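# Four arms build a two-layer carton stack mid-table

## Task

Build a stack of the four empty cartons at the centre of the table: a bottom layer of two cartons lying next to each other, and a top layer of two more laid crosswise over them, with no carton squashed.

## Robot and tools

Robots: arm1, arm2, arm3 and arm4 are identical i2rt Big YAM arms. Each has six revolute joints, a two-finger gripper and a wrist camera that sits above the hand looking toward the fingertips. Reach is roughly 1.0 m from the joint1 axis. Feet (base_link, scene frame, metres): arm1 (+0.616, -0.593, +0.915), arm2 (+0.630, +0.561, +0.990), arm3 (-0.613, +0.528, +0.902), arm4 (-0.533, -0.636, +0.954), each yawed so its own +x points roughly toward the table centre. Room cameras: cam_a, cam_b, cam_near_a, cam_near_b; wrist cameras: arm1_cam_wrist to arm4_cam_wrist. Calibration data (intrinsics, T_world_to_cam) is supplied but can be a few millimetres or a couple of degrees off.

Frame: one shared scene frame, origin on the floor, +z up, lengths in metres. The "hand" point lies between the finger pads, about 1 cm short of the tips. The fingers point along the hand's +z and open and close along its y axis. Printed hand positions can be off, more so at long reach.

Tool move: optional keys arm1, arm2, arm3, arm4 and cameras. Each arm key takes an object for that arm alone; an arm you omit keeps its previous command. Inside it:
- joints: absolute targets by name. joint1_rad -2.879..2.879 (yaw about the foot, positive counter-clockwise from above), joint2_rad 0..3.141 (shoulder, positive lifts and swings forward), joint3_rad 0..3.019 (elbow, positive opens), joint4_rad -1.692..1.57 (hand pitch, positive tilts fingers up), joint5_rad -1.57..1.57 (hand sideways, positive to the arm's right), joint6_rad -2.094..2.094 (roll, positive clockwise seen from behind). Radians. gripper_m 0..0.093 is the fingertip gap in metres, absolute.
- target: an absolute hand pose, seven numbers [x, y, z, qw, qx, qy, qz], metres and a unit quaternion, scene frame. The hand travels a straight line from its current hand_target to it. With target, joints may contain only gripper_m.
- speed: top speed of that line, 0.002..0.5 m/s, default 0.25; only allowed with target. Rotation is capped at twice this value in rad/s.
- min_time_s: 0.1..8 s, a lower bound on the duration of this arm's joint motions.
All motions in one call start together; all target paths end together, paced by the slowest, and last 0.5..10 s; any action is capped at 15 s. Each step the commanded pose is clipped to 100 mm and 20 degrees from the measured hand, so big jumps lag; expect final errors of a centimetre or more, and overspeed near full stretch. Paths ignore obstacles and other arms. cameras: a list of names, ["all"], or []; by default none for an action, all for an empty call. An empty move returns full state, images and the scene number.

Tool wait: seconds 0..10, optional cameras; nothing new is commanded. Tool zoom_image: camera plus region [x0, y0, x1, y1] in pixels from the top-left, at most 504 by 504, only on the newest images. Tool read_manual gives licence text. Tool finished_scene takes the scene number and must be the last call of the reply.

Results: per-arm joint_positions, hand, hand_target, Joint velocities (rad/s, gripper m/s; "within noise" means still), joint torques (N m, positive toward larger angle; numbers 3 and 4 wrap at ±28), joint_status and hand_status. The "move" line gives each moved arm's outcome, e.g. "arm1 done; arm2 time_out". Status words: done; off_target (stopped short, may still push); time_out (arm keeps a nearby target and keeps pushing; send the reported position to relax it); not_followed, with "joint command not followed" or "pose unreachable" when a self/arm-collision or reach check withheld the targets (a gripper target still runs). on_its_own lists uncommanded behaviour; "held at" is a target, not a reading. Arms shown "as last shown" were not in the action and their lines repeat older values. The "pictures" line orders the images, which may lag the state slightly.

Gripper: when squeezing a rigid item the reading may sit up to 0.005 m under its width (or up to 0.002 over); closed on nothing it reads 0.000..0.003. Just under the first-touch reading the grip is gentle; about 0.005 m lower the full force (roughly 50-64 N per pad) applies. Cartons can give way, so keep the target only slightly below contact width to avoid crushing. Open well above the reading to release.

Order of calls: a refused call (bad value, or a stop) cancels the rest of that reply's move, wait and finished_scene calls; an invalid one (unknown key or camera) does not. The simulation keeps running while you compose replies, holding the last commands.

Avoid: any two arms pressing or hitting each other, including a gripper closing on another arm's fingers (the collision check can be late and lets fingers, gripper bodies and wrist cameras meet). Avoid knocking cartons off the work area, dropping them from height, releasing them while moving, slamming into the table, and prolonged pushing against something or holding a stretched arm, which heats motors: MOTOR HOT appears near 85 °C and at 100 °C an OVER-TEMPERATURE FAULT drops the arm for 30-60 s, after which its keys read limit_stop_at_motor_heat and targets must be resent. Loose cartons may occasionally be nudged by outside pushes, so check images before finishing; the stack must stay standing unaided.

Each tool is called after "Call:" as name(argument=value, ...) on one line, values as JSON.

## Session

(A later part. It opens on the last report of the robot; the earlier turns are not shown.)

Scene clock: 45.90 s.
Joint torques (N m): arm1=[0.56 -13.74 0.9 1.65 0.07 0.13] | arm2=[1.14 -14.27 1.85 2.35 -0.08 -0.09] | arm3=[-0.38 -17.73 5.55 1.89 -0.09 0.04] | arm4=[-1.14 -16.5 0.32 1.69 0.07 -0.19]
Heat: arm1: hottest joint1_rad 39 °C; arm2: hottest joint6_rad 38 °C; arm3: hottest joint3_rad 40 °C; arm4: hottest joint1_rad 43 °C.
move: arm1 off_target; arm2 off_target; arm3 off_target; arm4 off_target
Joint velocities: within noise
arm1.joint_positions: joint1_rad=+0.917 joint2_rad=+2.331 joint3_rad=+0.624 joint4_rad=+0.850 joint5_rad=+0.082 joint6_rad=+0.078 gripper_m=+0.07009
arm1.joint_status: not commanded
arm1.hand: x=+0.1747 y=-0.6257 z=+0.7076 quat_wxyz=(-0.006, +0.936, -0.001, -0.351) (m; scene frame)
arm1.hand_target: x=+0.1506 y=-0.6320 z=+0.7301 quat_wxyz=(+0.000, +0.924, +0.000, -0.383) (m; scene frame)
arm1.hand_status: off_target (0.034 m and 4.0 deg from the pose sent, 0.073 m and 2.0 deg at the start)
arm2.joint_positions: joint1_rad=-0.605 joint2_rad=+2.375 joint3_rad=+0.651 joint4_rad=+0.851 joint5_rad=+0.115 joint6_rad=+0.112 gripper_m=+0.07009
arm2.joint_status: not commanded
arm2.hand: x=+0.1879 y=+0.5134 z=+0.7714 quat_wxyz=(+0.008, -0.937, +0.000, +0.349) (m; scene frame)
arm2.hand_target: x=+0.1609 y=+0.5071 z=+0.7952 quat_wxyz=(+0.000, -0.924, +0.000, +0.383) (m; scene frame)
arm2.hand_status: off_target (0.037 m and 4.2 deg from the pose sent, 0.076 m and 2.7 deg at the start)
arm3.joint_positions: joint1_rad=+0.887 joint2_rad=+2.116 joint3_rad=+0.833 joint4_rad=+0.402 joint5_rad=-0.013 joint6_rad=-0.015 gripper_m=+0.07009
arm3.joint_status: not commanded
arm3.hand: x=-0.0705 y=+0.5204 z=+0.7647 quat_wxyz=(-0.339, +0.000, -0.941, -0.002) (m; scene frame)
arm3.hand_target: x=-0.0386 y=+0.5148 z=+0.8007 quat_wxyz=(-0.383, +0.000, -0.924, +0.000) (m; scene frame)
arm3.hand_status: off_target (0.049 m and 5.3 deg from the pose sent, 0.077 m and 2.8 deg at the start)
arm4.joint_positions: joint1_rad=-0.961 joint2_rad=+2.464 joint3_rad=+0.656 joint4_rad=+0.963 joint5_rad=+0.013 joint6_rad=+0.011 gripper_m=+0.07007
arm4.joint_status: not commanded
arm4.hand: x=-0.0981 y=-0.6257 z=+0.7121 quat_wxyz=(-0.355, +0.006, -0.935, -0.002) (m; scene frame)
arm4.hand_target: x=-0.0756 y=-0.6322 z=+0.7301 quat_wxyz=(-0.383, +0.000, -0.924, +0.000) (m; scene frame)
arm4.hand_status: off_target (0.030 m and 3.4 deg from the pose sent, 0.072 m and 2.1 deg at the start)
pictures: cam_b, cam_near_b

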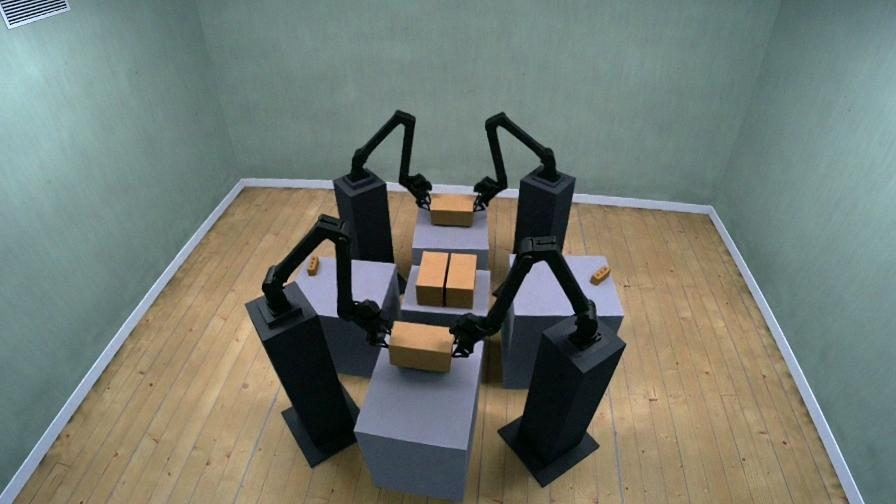

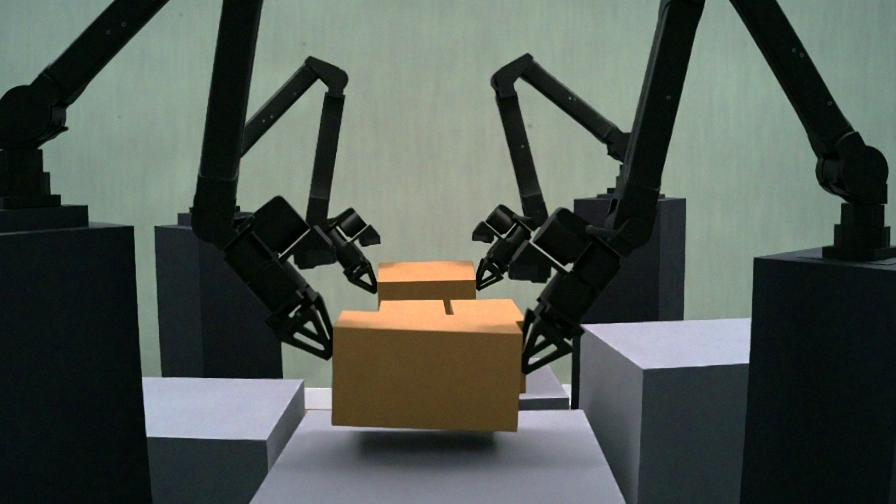

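Call:
move(arm1={"target":[0.150,-0.632,0.895,0,0.9239,0,-0.3827],"speed":0.1}, arm2={"target":[0.160,0.507,0.895,0,0.9239,0,-0.3827],"speed":0.1}, arm3={"target":[-0.037,0.515,0.907,0.3827,0,0.9239,0],"speed":0.1}, arm4={"target":[-0.075,-0.632,0.895,0.3827,0,0.9239,0],"speed":0.1}, cameras=["cam_near_b","cam_b","arm2_cam_wrist","arm3_cam_wrist","arm1_cam_wrist","arm4_cam_wrist"])

Scene clock: 50.17 s.
Joint torques (N m): arm1=[0.56 -10.99 5.68 1.92 0.11 0.13] | arm2=[0.85 -11.46 4.66 2.32 -0.11 -0.02] | arm3=[-0.26 -16.32 8.59 2.02 -0.05 0.06] | arm4=[-0.97 -13.39 5.74 1.76 0.09 -0.19]
Heat: arm1: hottest joint1_rad 39 °C; arm2: hottest joint6_rad 38 °C; arm3: hottest joint3_rad 39 °C; arm4: hottest joint1_rad 43 °C.
move: arm1 off_target; arm2 off_target; arm3 off_target; arm4 off_target
Joint velocities: within noise
arm1.joint_positions: joint1_rad=+0.917 joint2_rad=+1.708 joint3_rad=+0.513 joint4_rad=+0.319 joint5_rad=+0.081 joint6_rad=+0.078 gripper_m=+0.07009
arm1.joint_status: not commanded
arm1.hand: x=+0.1768 y=-0.6255 z=+0.8663 quat_wxyz=(-0.006, +0.939, +0.000, -0.343) (m; scene frame)
arm1.hand_target: x=+0.1512 y=-0.6320 z=+0.8953 quat_wxyz=(+0.000, +0.924, +0.000, -0.383) (m; scene frame)
arm1.hand_status: off_target (0.040 m and 5.0 deg from the pose sent, 0.189 m and 4.0 deg at the start)
arm2.joint_positions: joint1_rad=-0.605 joint2_rad=+2.005 joint3_rad=+0.550 joint4_rad=+0.579 joint5_rad=+0.115 joint6_rad=+0.112 gripper_m=+0.07009
arm2.joint_status: not commanded
arm2.hand: x=+0.1857 y=+0.5130 z=+0.8701 quat_wxyz=(+0.008, -0.938, +0.000, +0.348) (m; scene frame)
arm2.hand_target: x=+0.1609 y=+0.5071 z=+0.8952 quat_wxyz=(+0.000, -0.924, +0.000, +0.383) (m; scene frame)
arm2.hand_status: off_target (0.036 m and 4.4 deg from the pose sent, 0.127 m and 4.2 deg at the start)
arm3.joint_positions: joint1_rad=+0.887 joint2_rad=+1.826 joint3_rad=+0.813 joint4_rad=+0.119 joint5_rad=-0.013 joint6_rad=-0.015 gripper_m=+0.07009
arm3.joint_status: not commanded
arm3.hand: x=-0.0726 y=+0.5200 z=+0.8658 quat_wxyz=(-0.333, +0.000, -0.943, -0.002) (m; scene frame)
arm3.hand_target: x=-0.0396 y=+0.5149 z=+0.9083 quat_wxyz=(-0.383, +0.000, -0.924, +0.000) (m; scene frame)
arm3.hand_status: off_target (0.055 m and 6.1 deg from the pose sent, 0.146 m and 5.3 deg at the start)
arm4.joint_positions: joint1_rad=-0.961 joint2_rad=+1.833 joint3_rad=+0.489 joint4_rad=+0.487 joint5_rad=+0.013 joint6_rad=+0.011 gripper_m=+0.07007
arm4.joint_status: not commanded
arm4.hand: x=-0.0984 y=-0.6260 z=+0.8733 quat_wxyz=(-0.350, +0.006, -0.937, -0.002) (m; scene frame)
arm4.hand_target: x=-0.0757 y=-0.6322 z=+0.8954 quat_wxyz=(-0.383, +0.000, -0.924, +0.000) (m; scene frame)
arm4.hand_status: off_target (0.032 m and 4.1 deg from the pose sent, 0.184 m and 3.4 deg at the start)
pictures: arm1_cam_wrist, arm2_cam_wrist, arm3_cam_wrist, arm4_cam_wrist, cam_b, cam_near_b
camera_calibration:
arm1_cam_wrist: T_world_to_cam=[[-0.00835347, 0.999848, 0.0152719, 0.613153], [0.996313, 0.00962616, -0.0852568, -0.0928398], [-0.0853909, 0.0145034, -0.996242, 1.01155], [0, 0, 0, 1]] pos_world=[0.183997, -0.626838, 0.990473]
arm2_cam_wrist: T_world_to_cam=[[0.00365743, 0.9999, 0.0136667, -0.524952], [0.995102, -0.00228907, -0.0988294, -0.0926595], [-0.0987882, 0.0139613, -0.995011, 1.00212], [0, 0, 0, 1]] pos_world=[0.193124, 0.510696, 0.995141]
arm3_cam_wrist: T_world_to_cam=[[0.00591364, -0.999982, -0.00111174, 0.520891], [-0.997339, -0.00581722, -0.0726686, -0.00213788], [0.0726608, 0.00153852, -0.997356, 0.990875], [0, 0, 0, 1]] pos_world=[-0.0772103, 0.519345, 0.988679]
arm4_cam_wrist: T_world_to_cam=[[0.0229815, -0.999722, 0.00523571, -0.631091], [-0.994948, -0.0233831, -0.0976311, -0.0236902], [0.0977264, -0.00296555, -0.995209, 0.999579], [0, 0, 0, 1]] pos_world=[-0.106752, -0.628505, 0.995781]

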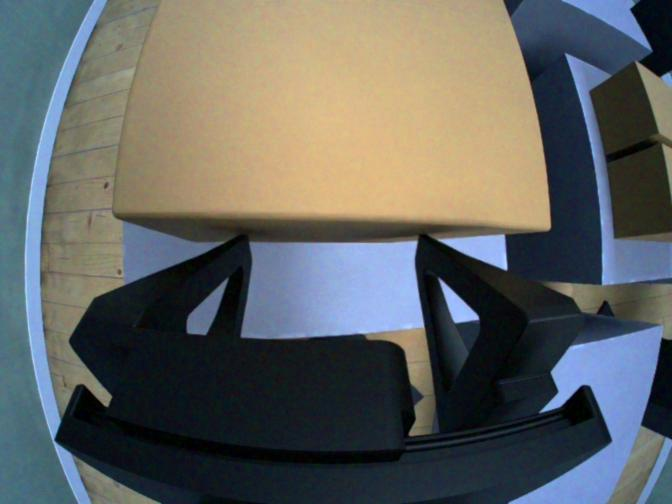

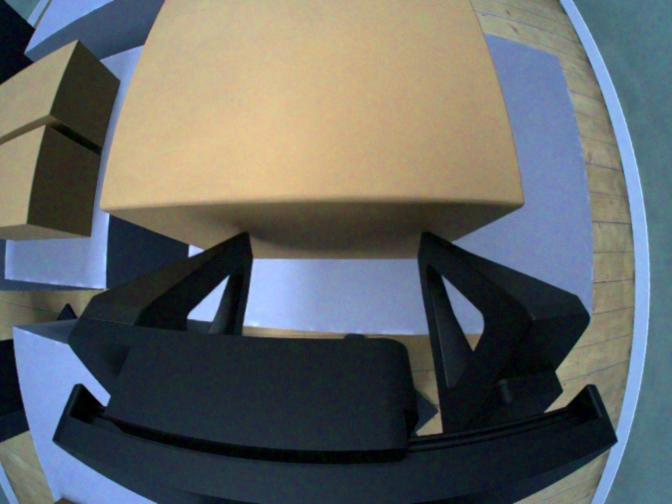

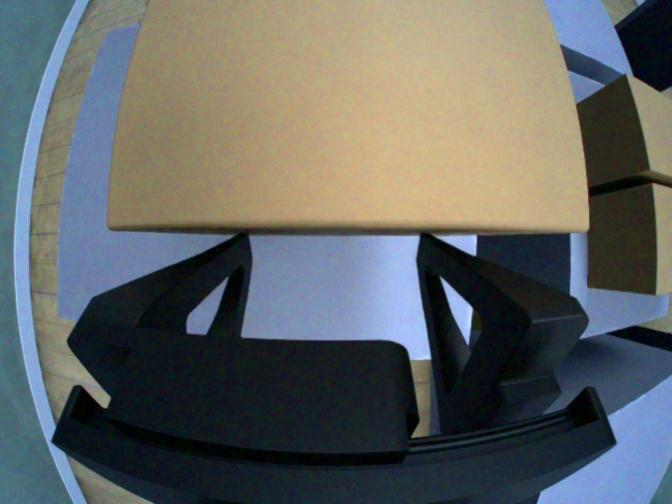

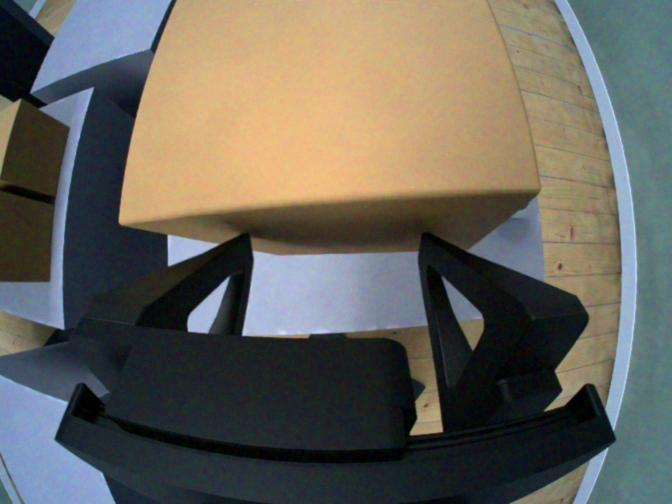

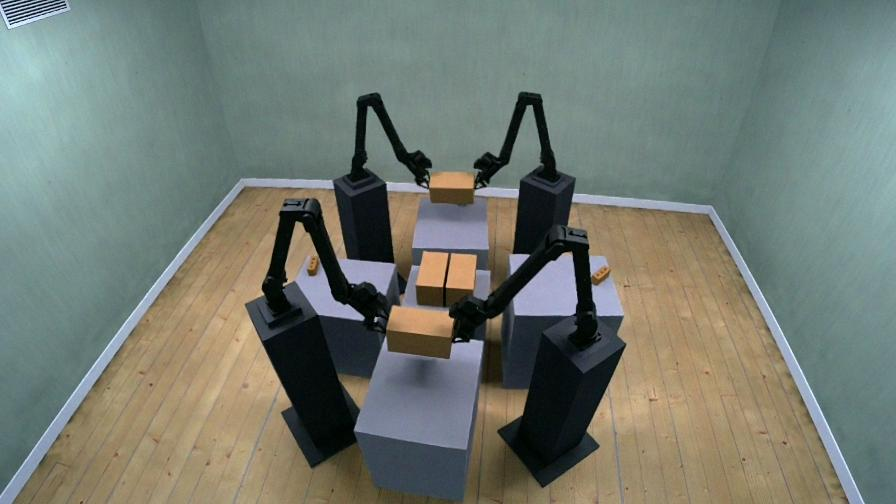

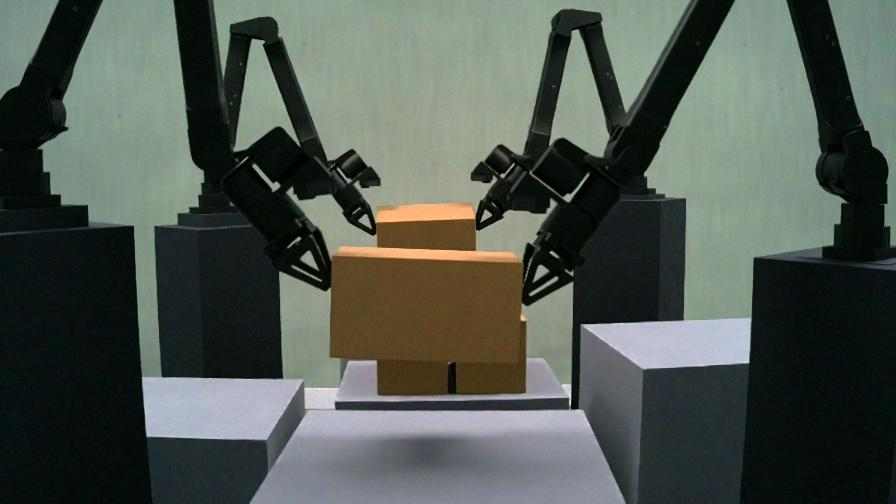

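Call:
zoom_image(camera="arm2_cam_wrist", region=[0, 20, 160, 260])

Call:
zoom_image(camera="arm1_cam_wrist", region=[520, 20, 672, 260])

Call:
zoom_image(camera="arm3_cam_wrist", region=[520, 50, 672, 310])

Call:
zoom_image(camera="arm4_cam_wrist", region=[0, 70, 140, 300])

Scaled by 2.100 from the camera's 672x504 image, which has a finer 960x720 frame.

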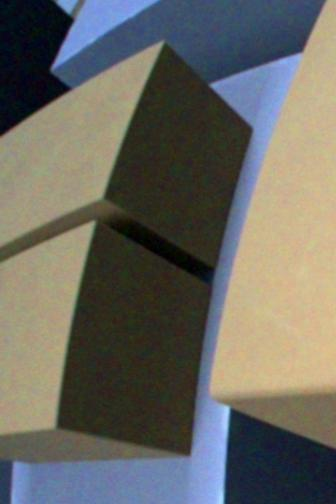

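Scaled by 2.100 from the camera's 672x504 image, which has a finer 960x720 frame.

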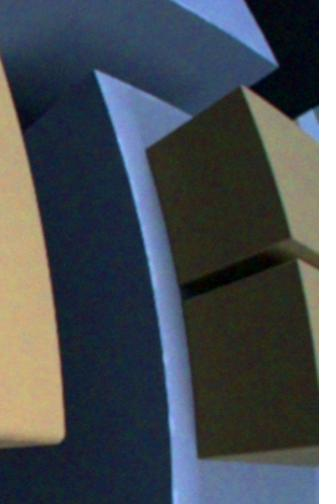

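Scaled by 1.938 from the camera's 672x504 image, which has a finer 960x720 frame.

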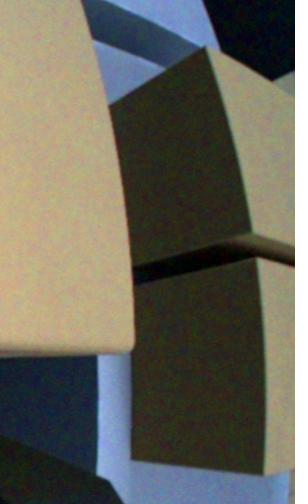

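Scaled by 2.191 from the camera's 672x504 image, which has a finer 960x720 frame.

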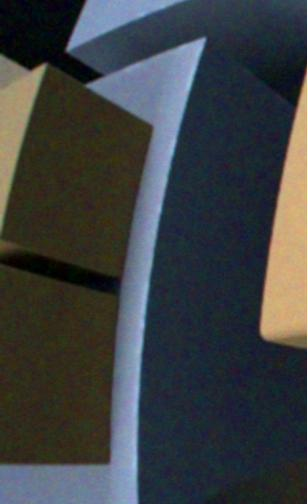

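Call:
move(arm2={"target":[0.120,0.207,0.90,0,0.9239,0,-0.3827],"speed":0.1}, arm3={"target":[-0.077,0.215,0.907,0.3827,0,0.9239,0],"speed":0.1}, cameras=["cam_near_b","cam_b","arm2_cam_wrist","arm3_cam_wrist","cam_near_a"])

Scene clock: 58.07 s.
Joint torques (N m): arm1=[0.62 -10.93 5.72 1.91 0.11 0.13] | arm2=[-0.73 -13.39 11.14 1.59 0.8 -0.06] | arm3=[0.44 -15.38 10.86 1.5 -0.74 0.21] | arm4=[-1.14 -13.63 5.78 1.84 0.1 -0.2]
Heat: arm1: hottest joint3_rad 39 °C; arm2: hottest joint6_rad 38 °C; arm3: hottest joint3_rad 40 °C; arm4: hottest joint1_rad 43 °C.
move: arm2 off_target; arm3 off_target
Joint velocities: within noise
arm1: as last shown
arm2.joint_positions: joint1_rad=-0.005 joint2_rad=+2.120 joint3_rad=+1.044 joint4_rad=+0.075 joint5_rad=+0.483 joint6_rad=+0.580 gripper_m=+0.07009
arm2.joint_status: not commanded
arm2.hand: x=+0.1489 y=+0.2218 z=+0.8845 quat_wxyz=(+0.011, -0.933, -0.014, +0.360) (m; scene frame)
arm2.hand_target: x=+0.1216 y=+0.2084 z=+0.9014 quat_wxyz=(+0.000, -0.924, +0.000, +0.383) (m; scene frame)
arm2.hand_status: off_target (0.036 m and 3.4 deg from the pose sent, 0.314 m and 4.4 deg at the start)
arm3.joint_positions: joint1_rad=+0.257 joint2_rad=+1.899 joint3_rad=+1.008 joint4_rad=-0.088 joint5_rad=-0.426 joint6_rad=-0.500 gripper_m=+0.07009
arm3.joint_status: not commanded
arm3.hand: x=-0.1091 y=+0.2357 z=+0.8794 quat_wxyz=(-0.351, -0.008, -0.936, -0.017) (m; scene frame)
arm3.hand_target: x=-0.0796 y=+0.2166 z=+0.9089 quat_wxyz=(-0.383, +0.000, -0.924, +0.000) (m; scene frame)
arm3.hand_status: off_target (0.047 m and 4.5 deg from the pose sent, 0.308 m and 6.1 deg at the start)
arm4.joint_positions: joint1_rad=-0.961 joint2_rad=+1.833 joint3_rad=+0.489 joint4_rad=+0.486 joint5_rad=+0.013 joint6_rad=+0.011 gripper_m=+0.07007
arm4.joint_status: not commanded
arm4.hand: x=-0.0985 y=-0.6260 z=+0.8733 quat_wxyz=(-0.350, +0.006, -0.937, -0.002) (m; scene frame)
arm4.hand_target: x=-0.0758 y=-0.6322 z=+0.8953 quat_wxyz=(-0.383, +0.000, -0.924, +0.000) (m; scene frame)
arm4.hand_status: not commanded
pictures: arm2_cam_wrist, arm3_cam_wrist, cam_b, cam_near_a, cam_near_b
camera_calibration:
arm2_cam_wrist: T_world_to_cam=[[-0.0200184, 0.999379, 0.0290057, -0.243745], [0.991848, 0.0235026, -0.125244, -0.0371487], [-0.125848, 0.0262621, -0.991702, 1.01523], [0, 0, 0, 1]] pos_world=[0.159731, 0.217804, 1.00923]
arm3_cam_wrist: T_world_to_cam=[[0.0000532904, -0.999437, -0.033553, 0.264632], [-0.993955, 0.00363084, -0.10973, -0.00839877], [0.10979, 0.0333561, -0.993395, 1.00057], [0, 0, 0, 1]] pos_world=[-0.118215, 0.231138, 1.00192]

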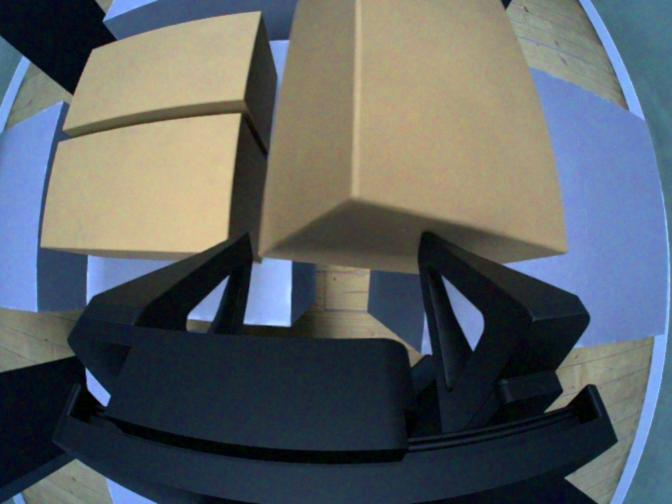

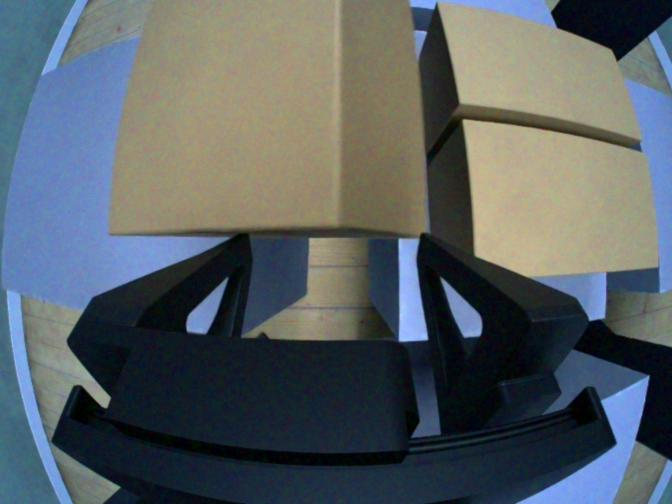

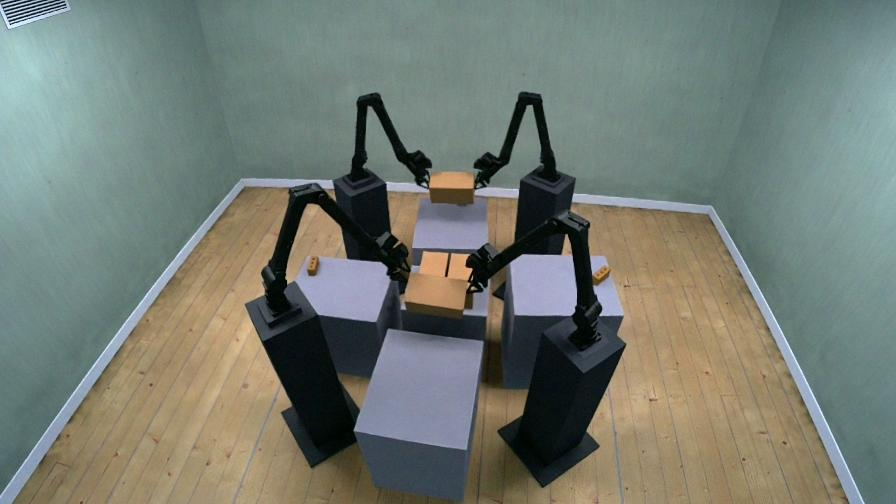

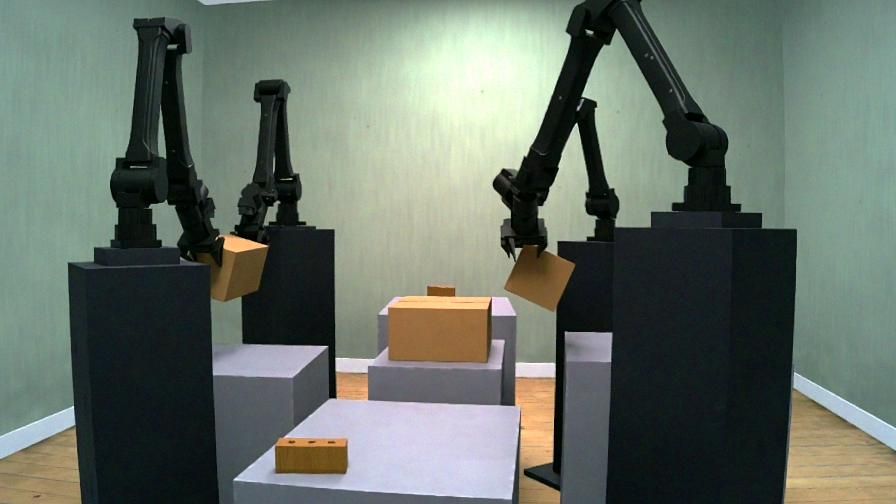

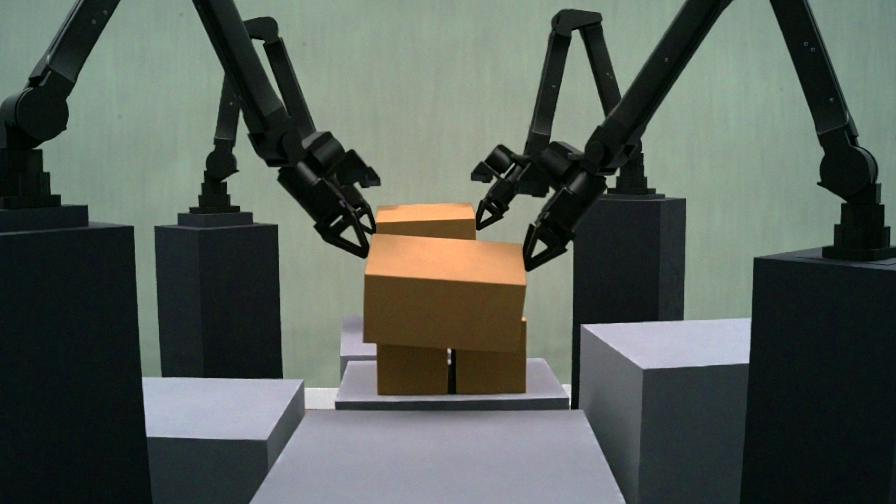

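Call:
move(arm1={"target":[0.150,-0.632,0.68,0,0.9239,0,-0.3827],"speed":0.12}, arm2={"target":[0.160,0.507,0.88,0,0.9239,0,-0.3827],"speed":0.12}, arm3={"target":[-0.037,0.515,0.885,0.3827,0,0.9239,0],"speed":0.12}, arm4={"target":[-0.075,-0.632,0.68,0.3827,0,0.9239,0],"speed":0.12}, cameras=["cam_near_a","cam_near_b"])

Call:
move(arm2={"target":[0.160,0.507,0.75,0,0.9239,0,-0.3827],"speed":0.08}, arm3={"target":[-0.037,0.515,0.76,0.3827,0,0.9239,0],"speed":0.08}, cameras=["cam_near_a","cam_near_b","cam_b"])

Scene clock: 65.80 s.
Joint torques (N m): arm1=[0.56 -10.46 1.84 2.61 0.11 0.13] | arm2=[-0.09 -12.4 3.74 3.92 -0.11 -0.17] | arm3=[0.85 -14.8 7.8 2.99 0.27 0.38] | arm4=[-0.73 -13.33 1.88 2.44 0.06 -0.19]
Heat: arm1: hottest joint3_rad 39 °C; arm2: hottest joint6_rad 38 °C; arm3: hottest joint3_rad 40 °C; arm4: hottest joint1_rad 43 °C.
move: arm1 off_target; arm2 off_target; arm3 off_target; arm4 off_target
Joint velocities: within noise
arm1.joint_positions: joint1_rad=+0.917 joint2_rad=+2.451 joint3_rad=+0.676 joint4_rad=+0.919 joint5_rad=+0.081 joint6_rad=+0.078 gripper_m=+0.07009
arm1.joint_status: not commanded
arm1.hand: x=+0.1750 y=-0.6259 z=+0.6734 quat_wxyz=(-0.005, +0.936, +0.000, -0.352) (m; scene frame)
arm1.hand_target: x=+0.1508 y=-0.6321 z=+0.6809 quat_wxyz=(+0.000, +0.924, +0.000, -0.382) (m; scene frame)
arm1.hand_status: off_target (0.027 m and 3.9 deg from the pose sent, 0.188 m and 5.0 deg at the start)
arm2.joint_positions: joint1_rad=-0.596 joint2_rad=+2.056 joint3_rad=+0.565 joint4_rad=+0.590 joint5_rad=+0.118 joint6_rad=+0.136 gripper_m=+0.07009
arm2.joint_status: not commanded
arm2.hand: x=+0.1892 y=+0.5100 z=+0.8532 quat_wxyz=(+0.006, -0.942, +0.007, +0.336) (m; scene frame)
arm2.hand_target: x=+0.1612 y=+0.5074 z=+0.8803 quat_wxyz=(+0.001, -0.924, +0.000, +0.382) (m; scene frame)
arm2.hand_status: off_target (0.040 m and 5.8 deg from the pose sent, 0.286 m and 3.4 deg at the start)
arm3.joint_positions: joint1_rad=+0.870 joint2_rad=+1.855 joint3_rad=+0.817 joint4_rad=+0.154 joint5_rad=-0.022 joint6_rad=-0.045 gripper_m=+0.07009
arm3.joint_status: not commanded
arm3.hand: x=-0.0688 y=+0.5128 z=+0.8574 quat_wxyz=(-0.338, +0.008, -0.941, +0.001) (m; scene frame)
arm3.hand_target: x=-0.0391 y=+0.5151 z=+0.8863 quat_wxyz=(-0.382, +0.000, -0.924, -0.001) (m; scene frame)
arm3.hand_status: off_target (0.042 m and 5.5 deg from the pose sent, 0.288 m and 4.5 deg at the start)
arm4.joint_positions: joint1_rad=-0.963 joint2_rad=+2.578 joint3_rad=+0.721 joint4_rad=+1.015 joint5_rad=+0.013 joint6_rad=+0.011 gripper_m=+0.07007
arm4.joint_status: not commanded
arm4.hand: x=-0.0968 y=-0.6267 z=+0.6780 quat_wxyz=(-0.357, +0.005, -0.934, -0.001) (m; scene frame)
arm4.hand_target: x=-0.0757 y=-0.6321 z=+0.6809 quat_wxyz=(-0.382, +0.000, -0.924, +0.000) (m; scene frame)
arm4.hand_status: off_target (0.022 m and 3.2 deg from the pose sent, 0.195 m and 4.1 deg at the start)
pictures: cam_near_a, cam_near_b

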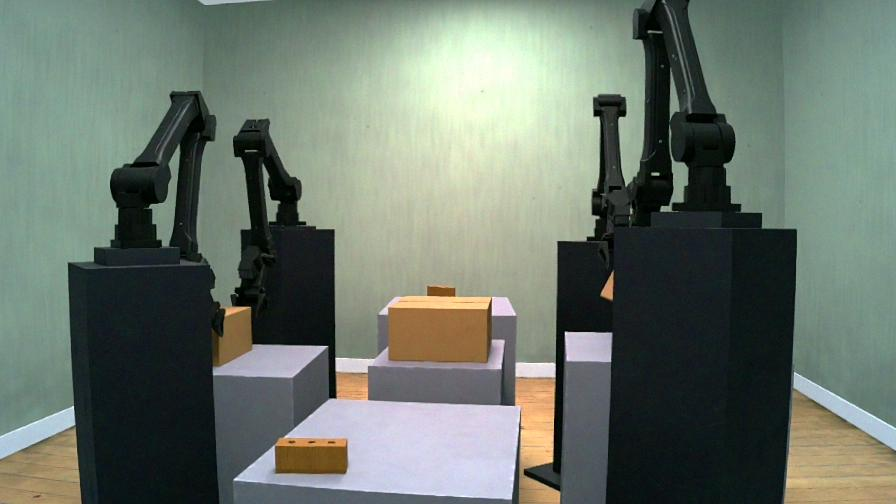

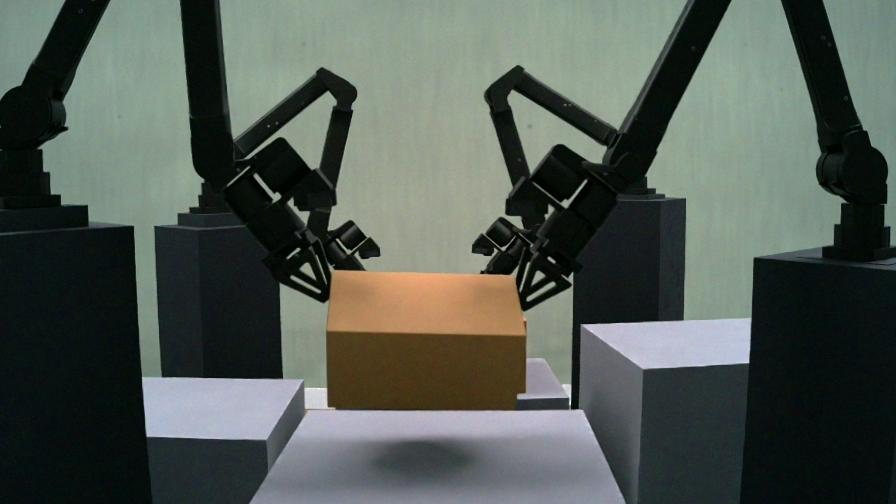

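Scene clock: 68.07 s.
Joint torques (N m): arm1=[0.56 -10.46 1.85 2.62 0.11 0.13] | arm2=[0.32 -11.46 2.25 3.69 -0.04 -0.17] | arm3=[0.73 -15.38 6.19 2.71 0.17 0.29] | arm4=[-0.97 -13.16 1.89 2.43 0.06 -0.21]
Heat: arm1: hottest joint3_rad 39 °C; arm2: hottest joint6_rad 38 °C; arm3: hottest joint3_rad 40 °C; arm4: hottest joint1_rad 43 °C.
move: arm2 off_target; arm3 off_target
Joint velocities: within noise
arm1, arm4: as last shown
arm2.joint_positions: joint1_rad=-0.596 joint2_rad=+2.477 joint3_rad=+0.708 joint4_rad=+0.902 joint5_rad=+0.116 joint6_rad=+0.129 gripper_m=+0.07009
arm2.joint_status: not commanded
arm2.hand: x=+0.1843 y=+0.5087 z=+0.7413 quat_wxyz=(+0.003, -0.936, +0.004, +0.352) (m; scene frame)
arm2.hand_target: x=+0.1606 y=+0.5073 z=+0.7509 quat_wxyz=(+0.001, -0.924, +0.000, +0.383) (m; scene frame)
arm2.hand_status: off_target (0.026 m and 3.9 deg from the pose sent, 0.107 m and 5.8 deg at the start)
arm3.joint_positions: joint1_rad=+0.870 joint2_rad=+2.189 joint3_rad=+0.838 joint4_rad=+0.470 joint5_rad=-0.020 joint6_rad=-0.037 gripper_m=+0.07008
arm3.joint_status: not commanded
arm3.hand: x=-0.0752 y=+0.5131 z=+0.7389 quat_wxyz=(-0.340, +0.004, -0.941, +0.001) (m; scene frame)
arm3.hand_target: x=-0.0391 y=+0.5151 z=+0.7619 quat_wxyz=(-0.383, +0.000, -0.924, -0.001) (m; scene frame)
arm3.hand_status: off_target (0.044 m and 5.3 deg from the pose sent, 0.102 m and 5.5 deg at the start)
pictures: cam_b, cam_near_a, cam_near_b

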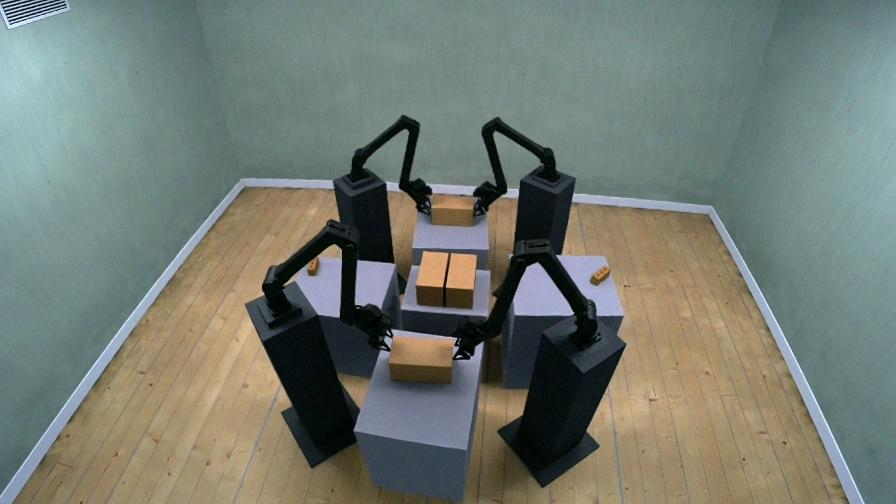

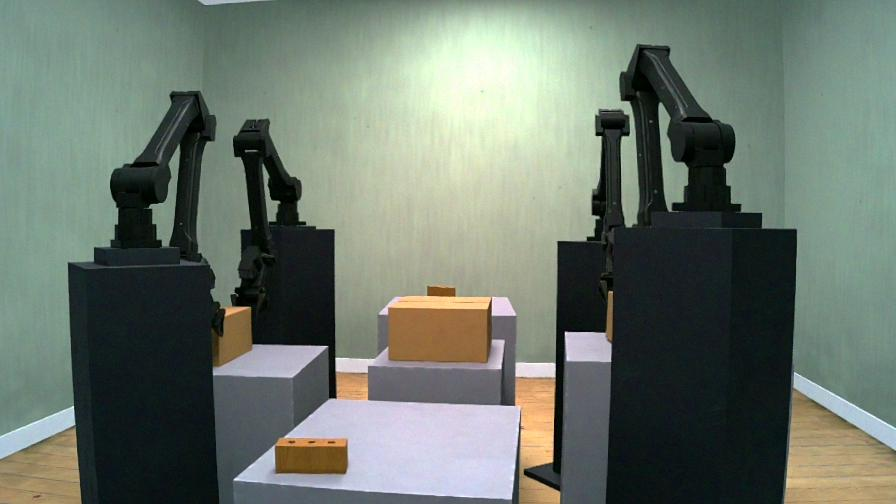

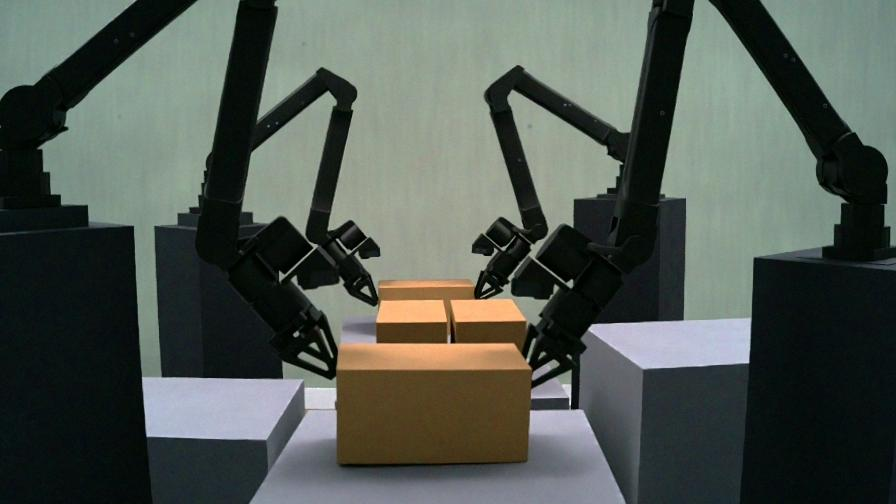

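Call:
move(arm1={"target":[0.205,-0.632,0.70,0,0.9239,0,-0.3827],"speed":0.08}, arm2={"target":[0.215,0.507,0.765,0,0.9239,0,-0.3827],"speed":0.08}, arm3={"target":[-0.10,0.515,0.775,0.3827,0,0.9239,0],"speed":0.08}, arm4={"target":[-0.13,-0.632,0.70,0.3827,0,0.9239,0],"speed":0.08})

Call:
move(arm1={"joints":{"gripper_m":0.0}}, arm2={"joints":{"gripper_m":0.0}}, arm3={"joints":{"gripper_m":0.0}}, arm4={"joints":{"gripper_m":0.0}}, cameras=["all"])

Scene clock: 70.30 s.
Joint torques (N m): arm1=[1.2 -11.22 -2.21 2.04 0.2 0.16] | arm2=[2.08 -10.52 -2.04 2.82 0.26 0.07] | arm3=[0.5 -14.92 2.24 2 0.07 0.2] | arm4=[-0.5 -12.69 -3.45 1.89 0.12 -0.17]
Heat: arm1: hottest joint3_rad 39 °C; arm2: hottest joint6_rad 37 °C; arm3: hottest joint3_rad 40 °C; arm4: hottest joint1_rad 43 °C.
move: arm1 off_target; arm2 done; arm3 off_target; arm4 done
Joint velocities: within noise
arm1.joint_positions: joint1_rad=+0.931 joint2_rad=+2.452 joint3_rad=+0.570 joint4_rad=+1.070 joint5_rad=+0.093 joint6_rad=+0.089 gripper_m=+0.07009
arm1.joint_status: not commanded
arm1.hand: x=+0.2065 y=-0.6258 z=+0.6907 quat_wxyz=(-0.004, +0.928, -0.003, -0.372) (m; scene frame)
arm1.hand_target: x=+0.2050 y=-0.6320 z=+0.6998 quat_wxyz=(+0.000, +0.924, +0.000, -0.383) (m; scene frame)
arm1.hand_status: off_target (0.011 m and 1.4 deg from the pose sent, 0.041 m and 3.9 deg at the start)
arm2.joint_positions: joint1_rad=-0.585 joint2_rad=+2.478 joint3_rad=+0.602 joint4_rad=+1.057 joint5_rad=+0.126 joint6_rad=+0.129 gripper_m=+0.07009
arm2.joint_status: not commanded
arm2.hand: x=+0.2144 y=+0.5108 z=+0.7594 quat_wxyz=(+0.002, -0.927, +0.002, +0.375) (m; scene frame)
arm2.hand_target: x=+0.2151 y=+0.5071 z=+0.7648 quat_wxyz=(+0.000, -0.924, +0.000, +0.382) (m; scene frame)
arm2.hand_status: done (0.007 m and 1.0 deg from the pose sent, 0.039 m and 3.9 deg at the start)
arm3.joint_positions: joint1_rad=+0.870 joint2_rad=+2.116 joint3_rad=+0.705 joint4_rad=+0.590 joint5_rad=-0.020 joint6_rad=-0.033 gripper_m=+0.07008
arm3.joint_status: not commanded
arm3.hand: x=-0.1067 y=+0.5141 z=+0.7639 quat_wxyz=(-0.368, +0.002, -0.930, +0.001) (m; scene frame)
arm3.hand_target: x=-0.1000 y=+0.5150 z=+0.7750 quat_wxyz=(-0.383, +0.000, -0.924, +0.000) (m; scene frame)
arm3.hand_status: off_target (0.013 m and 1.9 deg from the pose sent, 0.044 m and 5.3 deg at the start)
arm4.joint_positions: joint1_rad=-0.963 joint2_rad=+2.581 joint3_rad=+0.623 joint4_rad=+1.181 joint5_rad=+0.013 joint6_rad=+0.012 gripper_m=+0.07007
arm4.joint_status: not commanded
arm4.hand: x=-0.1213 y=-0.6274 z=+0.7005 quat_wxyz=(-0.387, +0.004, -0.922, -0.002) (m; scene frame)
arm4.hand_target: x=-0.1299 y=-0.6318 z=+0.7001 quat_wxyz=(-0.383, +0.000, -0.924, +0.000) (m; scene frame)
arm4.hand_status: done (0.010 m and 0.8 deg from the pose sent, 0.040 m and 3.2 deg at the start)
pictures: none

Scene clock: 71.07 s.
Joint torques (N m): arm1=[1.26 -11.16 -2.21 2.03 0.18 0.16] | arm2=[1.55 -10.29 -2.25 2.86 0.25 0] | arm3=[0.5 -14.97 2.26 2 0.07 0.2] | arm4=[-0.67 -12.69 -3.45 1.89 0.11 -0.19]
Heat: arm1: hottest joint3_rad 39 °C; arm2: hottest joint6_rad 37 °C; arm3: hottest joint3_rad 40 °C; arm4: hottest joint1_rad 43 °C.
move: arm1 done; arm2 done; arm3 done; arm4 done
Joint velocities: within noise
arm1.joint_positions: joint1_rad=+0.931 joint2_rad=+2.452 joint3_rad=+0.570 joint4_rad=+1.070 joint5_rad=+0.094 joint6_rad=+0.090 gripper_m=+0.00040
arm1.joint_status: all done
arm1.hand: x=+0.2065 y=-0.6257 z=+0.6907 quat_wxyz=(-0.004, +0.928, -0.003, -0.372) (m; scene frame)
arm1.hand_target: x=+0.2050 y=-0.6319 z=+0.6998 quat_wxyz=(+0.000, +0.924, +0.000, -0.383) (m; scene frame)
arm1.hand_status: not commanded
arm2.joint_positions: joint1_rad=-0.585 joint2_rad=+2.478 joint3_rad=+0.602 joint4_rad=+1.057 joint5_rad=+0.126 joint6_rad=+0.129 gripper_m=+0.00042
arm2.joint_status: all done
arm2.hand: x=+0.2144 y=+0.5108 z=+0.7594 quat_wxyz=(+0.002, -0.927, +0.002, +0.375) (m; scene frame)
arm2.hand_target: x=+0.2151 y=+0.5071 z=+0.7648 quat_wxyz=(+0.000, -0.924, +0.000, +0.382) (m; scene frame)
arm2.hand_status: not commanded
arm3.joint_positions: joint1_rad=+0.870 joint2_rad=+2.116 joint3_rad=+0.705 joint4_rad=+0.590 joint5_rad=-0.020 joint6_rad=-0.033 gripper_m=+0.00062
arm3.joint_status: all done
arm3.hand: x=-0.1067 y=+0.5141 z=+0.7639 quat_wxyz=(-0.368, +0.002, -0.930, +0.001) (m; scene frame)
arm3.hand_target: x=-0.1000 y=+0.5150 z=+0.7750 quat_wxyz=(-0.383, +0.000, -0.924, +0.000) (m; scene frame)
arm3.hand_status: not commanded
arm4.joint_positions: joint1_rad=-0.963 joint2_rad=+2.581 joint3_rad=+0.623 joint4_rad=+1.181 joint5_rad=+0.013 joint6_rad=+0.012 gripper_m=+0.00024
arm4.joint_status: all done
arm4.hand: x=-0.1213 y=-0.6274 z=+0.7005 quat_wxyz=(-0.387, +0.004, -0.922, -0.002) (m; scene frame)
arm4.hand_target: x=-0.1299 y=-0.6318 z=+0.7001 quat_wxyz=(-0.383, +0.000, -0.924, +0.000) (m; scene frame)
arm4.hand_status: not commanded
pictures: arm1_cam_wrist, arm2_cam_wrist, arm3_cam_wrist, arm4_cam_wrist, cam_a, cam_b, cam_near_a, cam_near_b
camera_calibration:
arm1_cam_wrist: T_world_to_cam=[[-0.00313816, 0.999945, 0.0100191, 0.618954], [0.989006, 0.00458481, -0.147807, -0.09586], [-0.147845, 0.00944514, -0.988965, 0.843951], [0, 0, 0, 1]] pos_world=[0.221522, -0.626452, 0.814268]
arm2_cam_wrist: T_world_to_cam=[[0.00354505, 0.999993, 0.00072997, -0.511448], [0.987644, -0.0033869, -0.156676, -0.0859979], [-0.156672, 0.00127637, -0.98765, 0.908049], [0, 0, 0, 1]] pos_world=[0.229014, 0.509994, 0.883734]
arm3_cam_wrist: T_world_to_cam=[[0.00721852, -0.999949, 0.00704406, 0.509023], [-0.98927, -0.008169, -0.14587, 0.0144236], [0.14592, -0.00591551, -0.989279, 0.897167], [0, 0, 0, 1]] pos_world=[-0.12032, 0.514423, 0.886067]
arm4_cam_wrist: T_world_to_cam=[[0.0196708, -0.999796, 0.00460633, -0.631118], [-0.984293, -0.0201739, -0.175387, -0.00552125], [0.175444, -0.00108397, -0.984489, 0.832929], [0, 0, 0, 1]] pos_world=[-0.139152, -0.630198, 0.821949]

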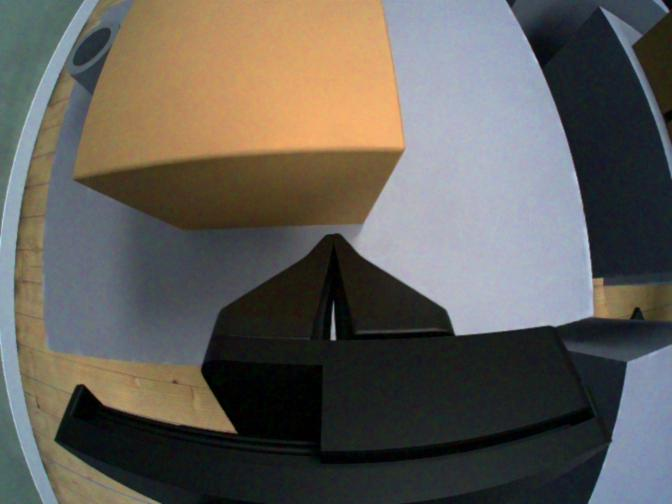

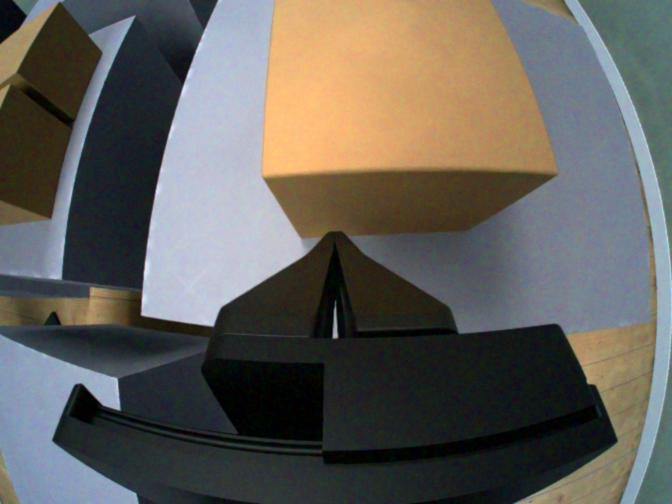

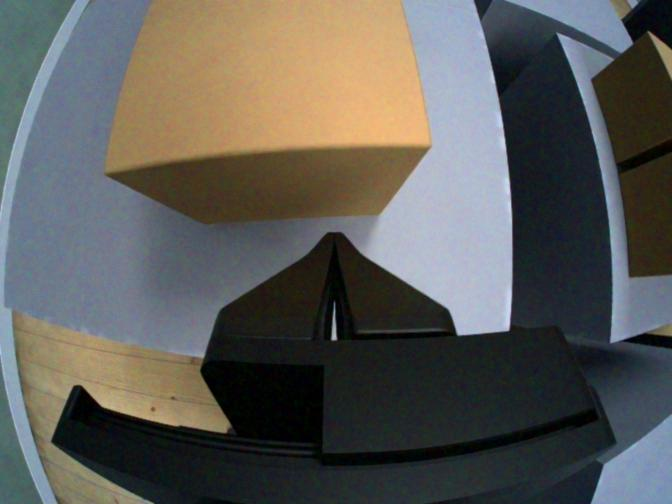

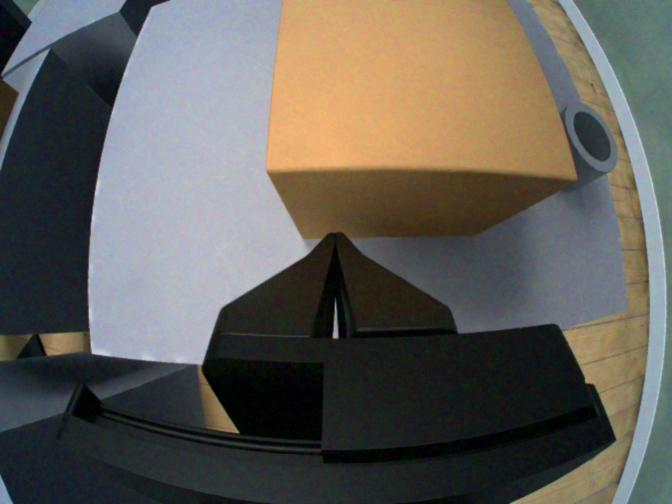

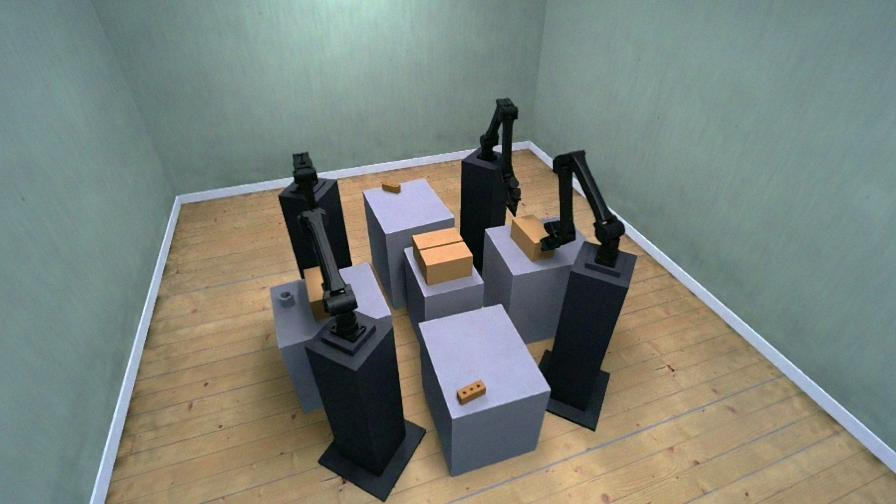

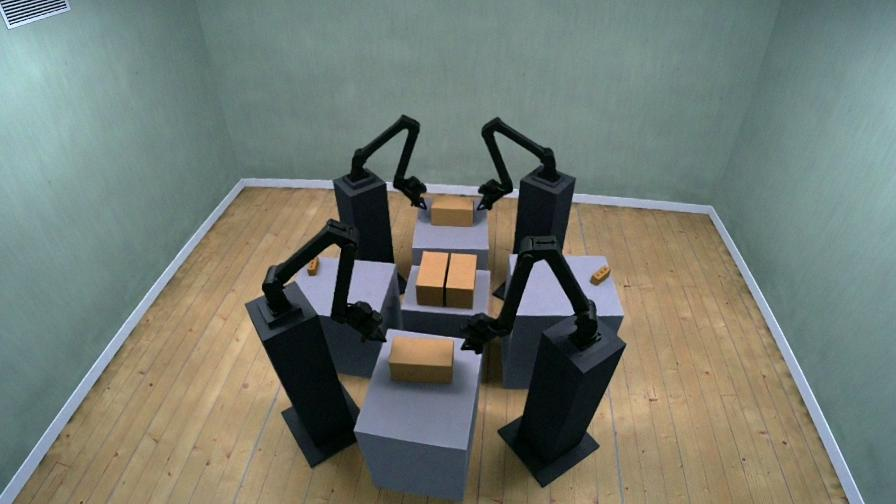

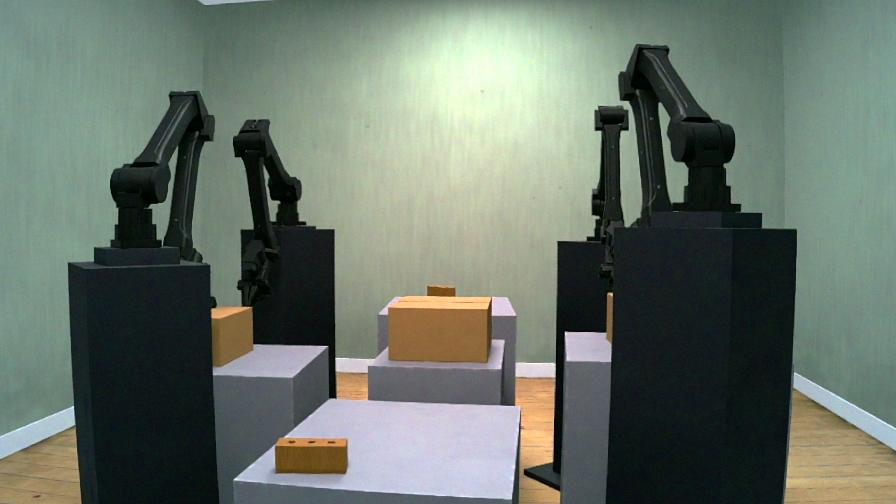

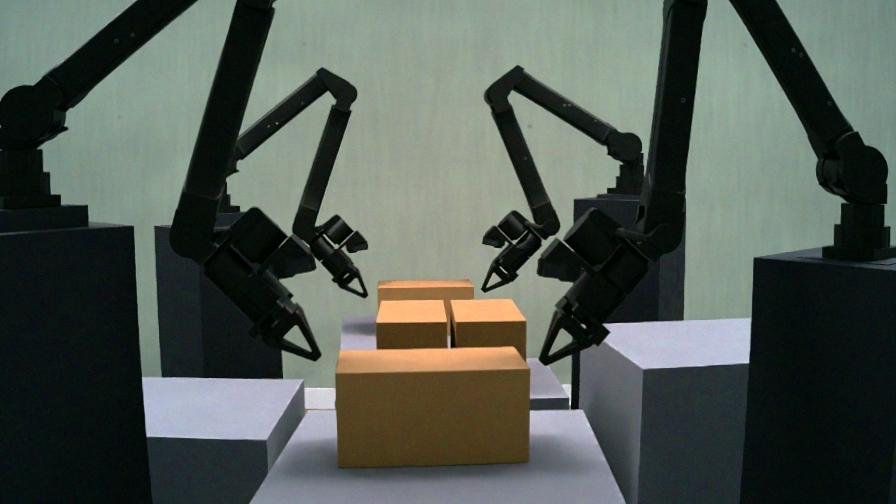

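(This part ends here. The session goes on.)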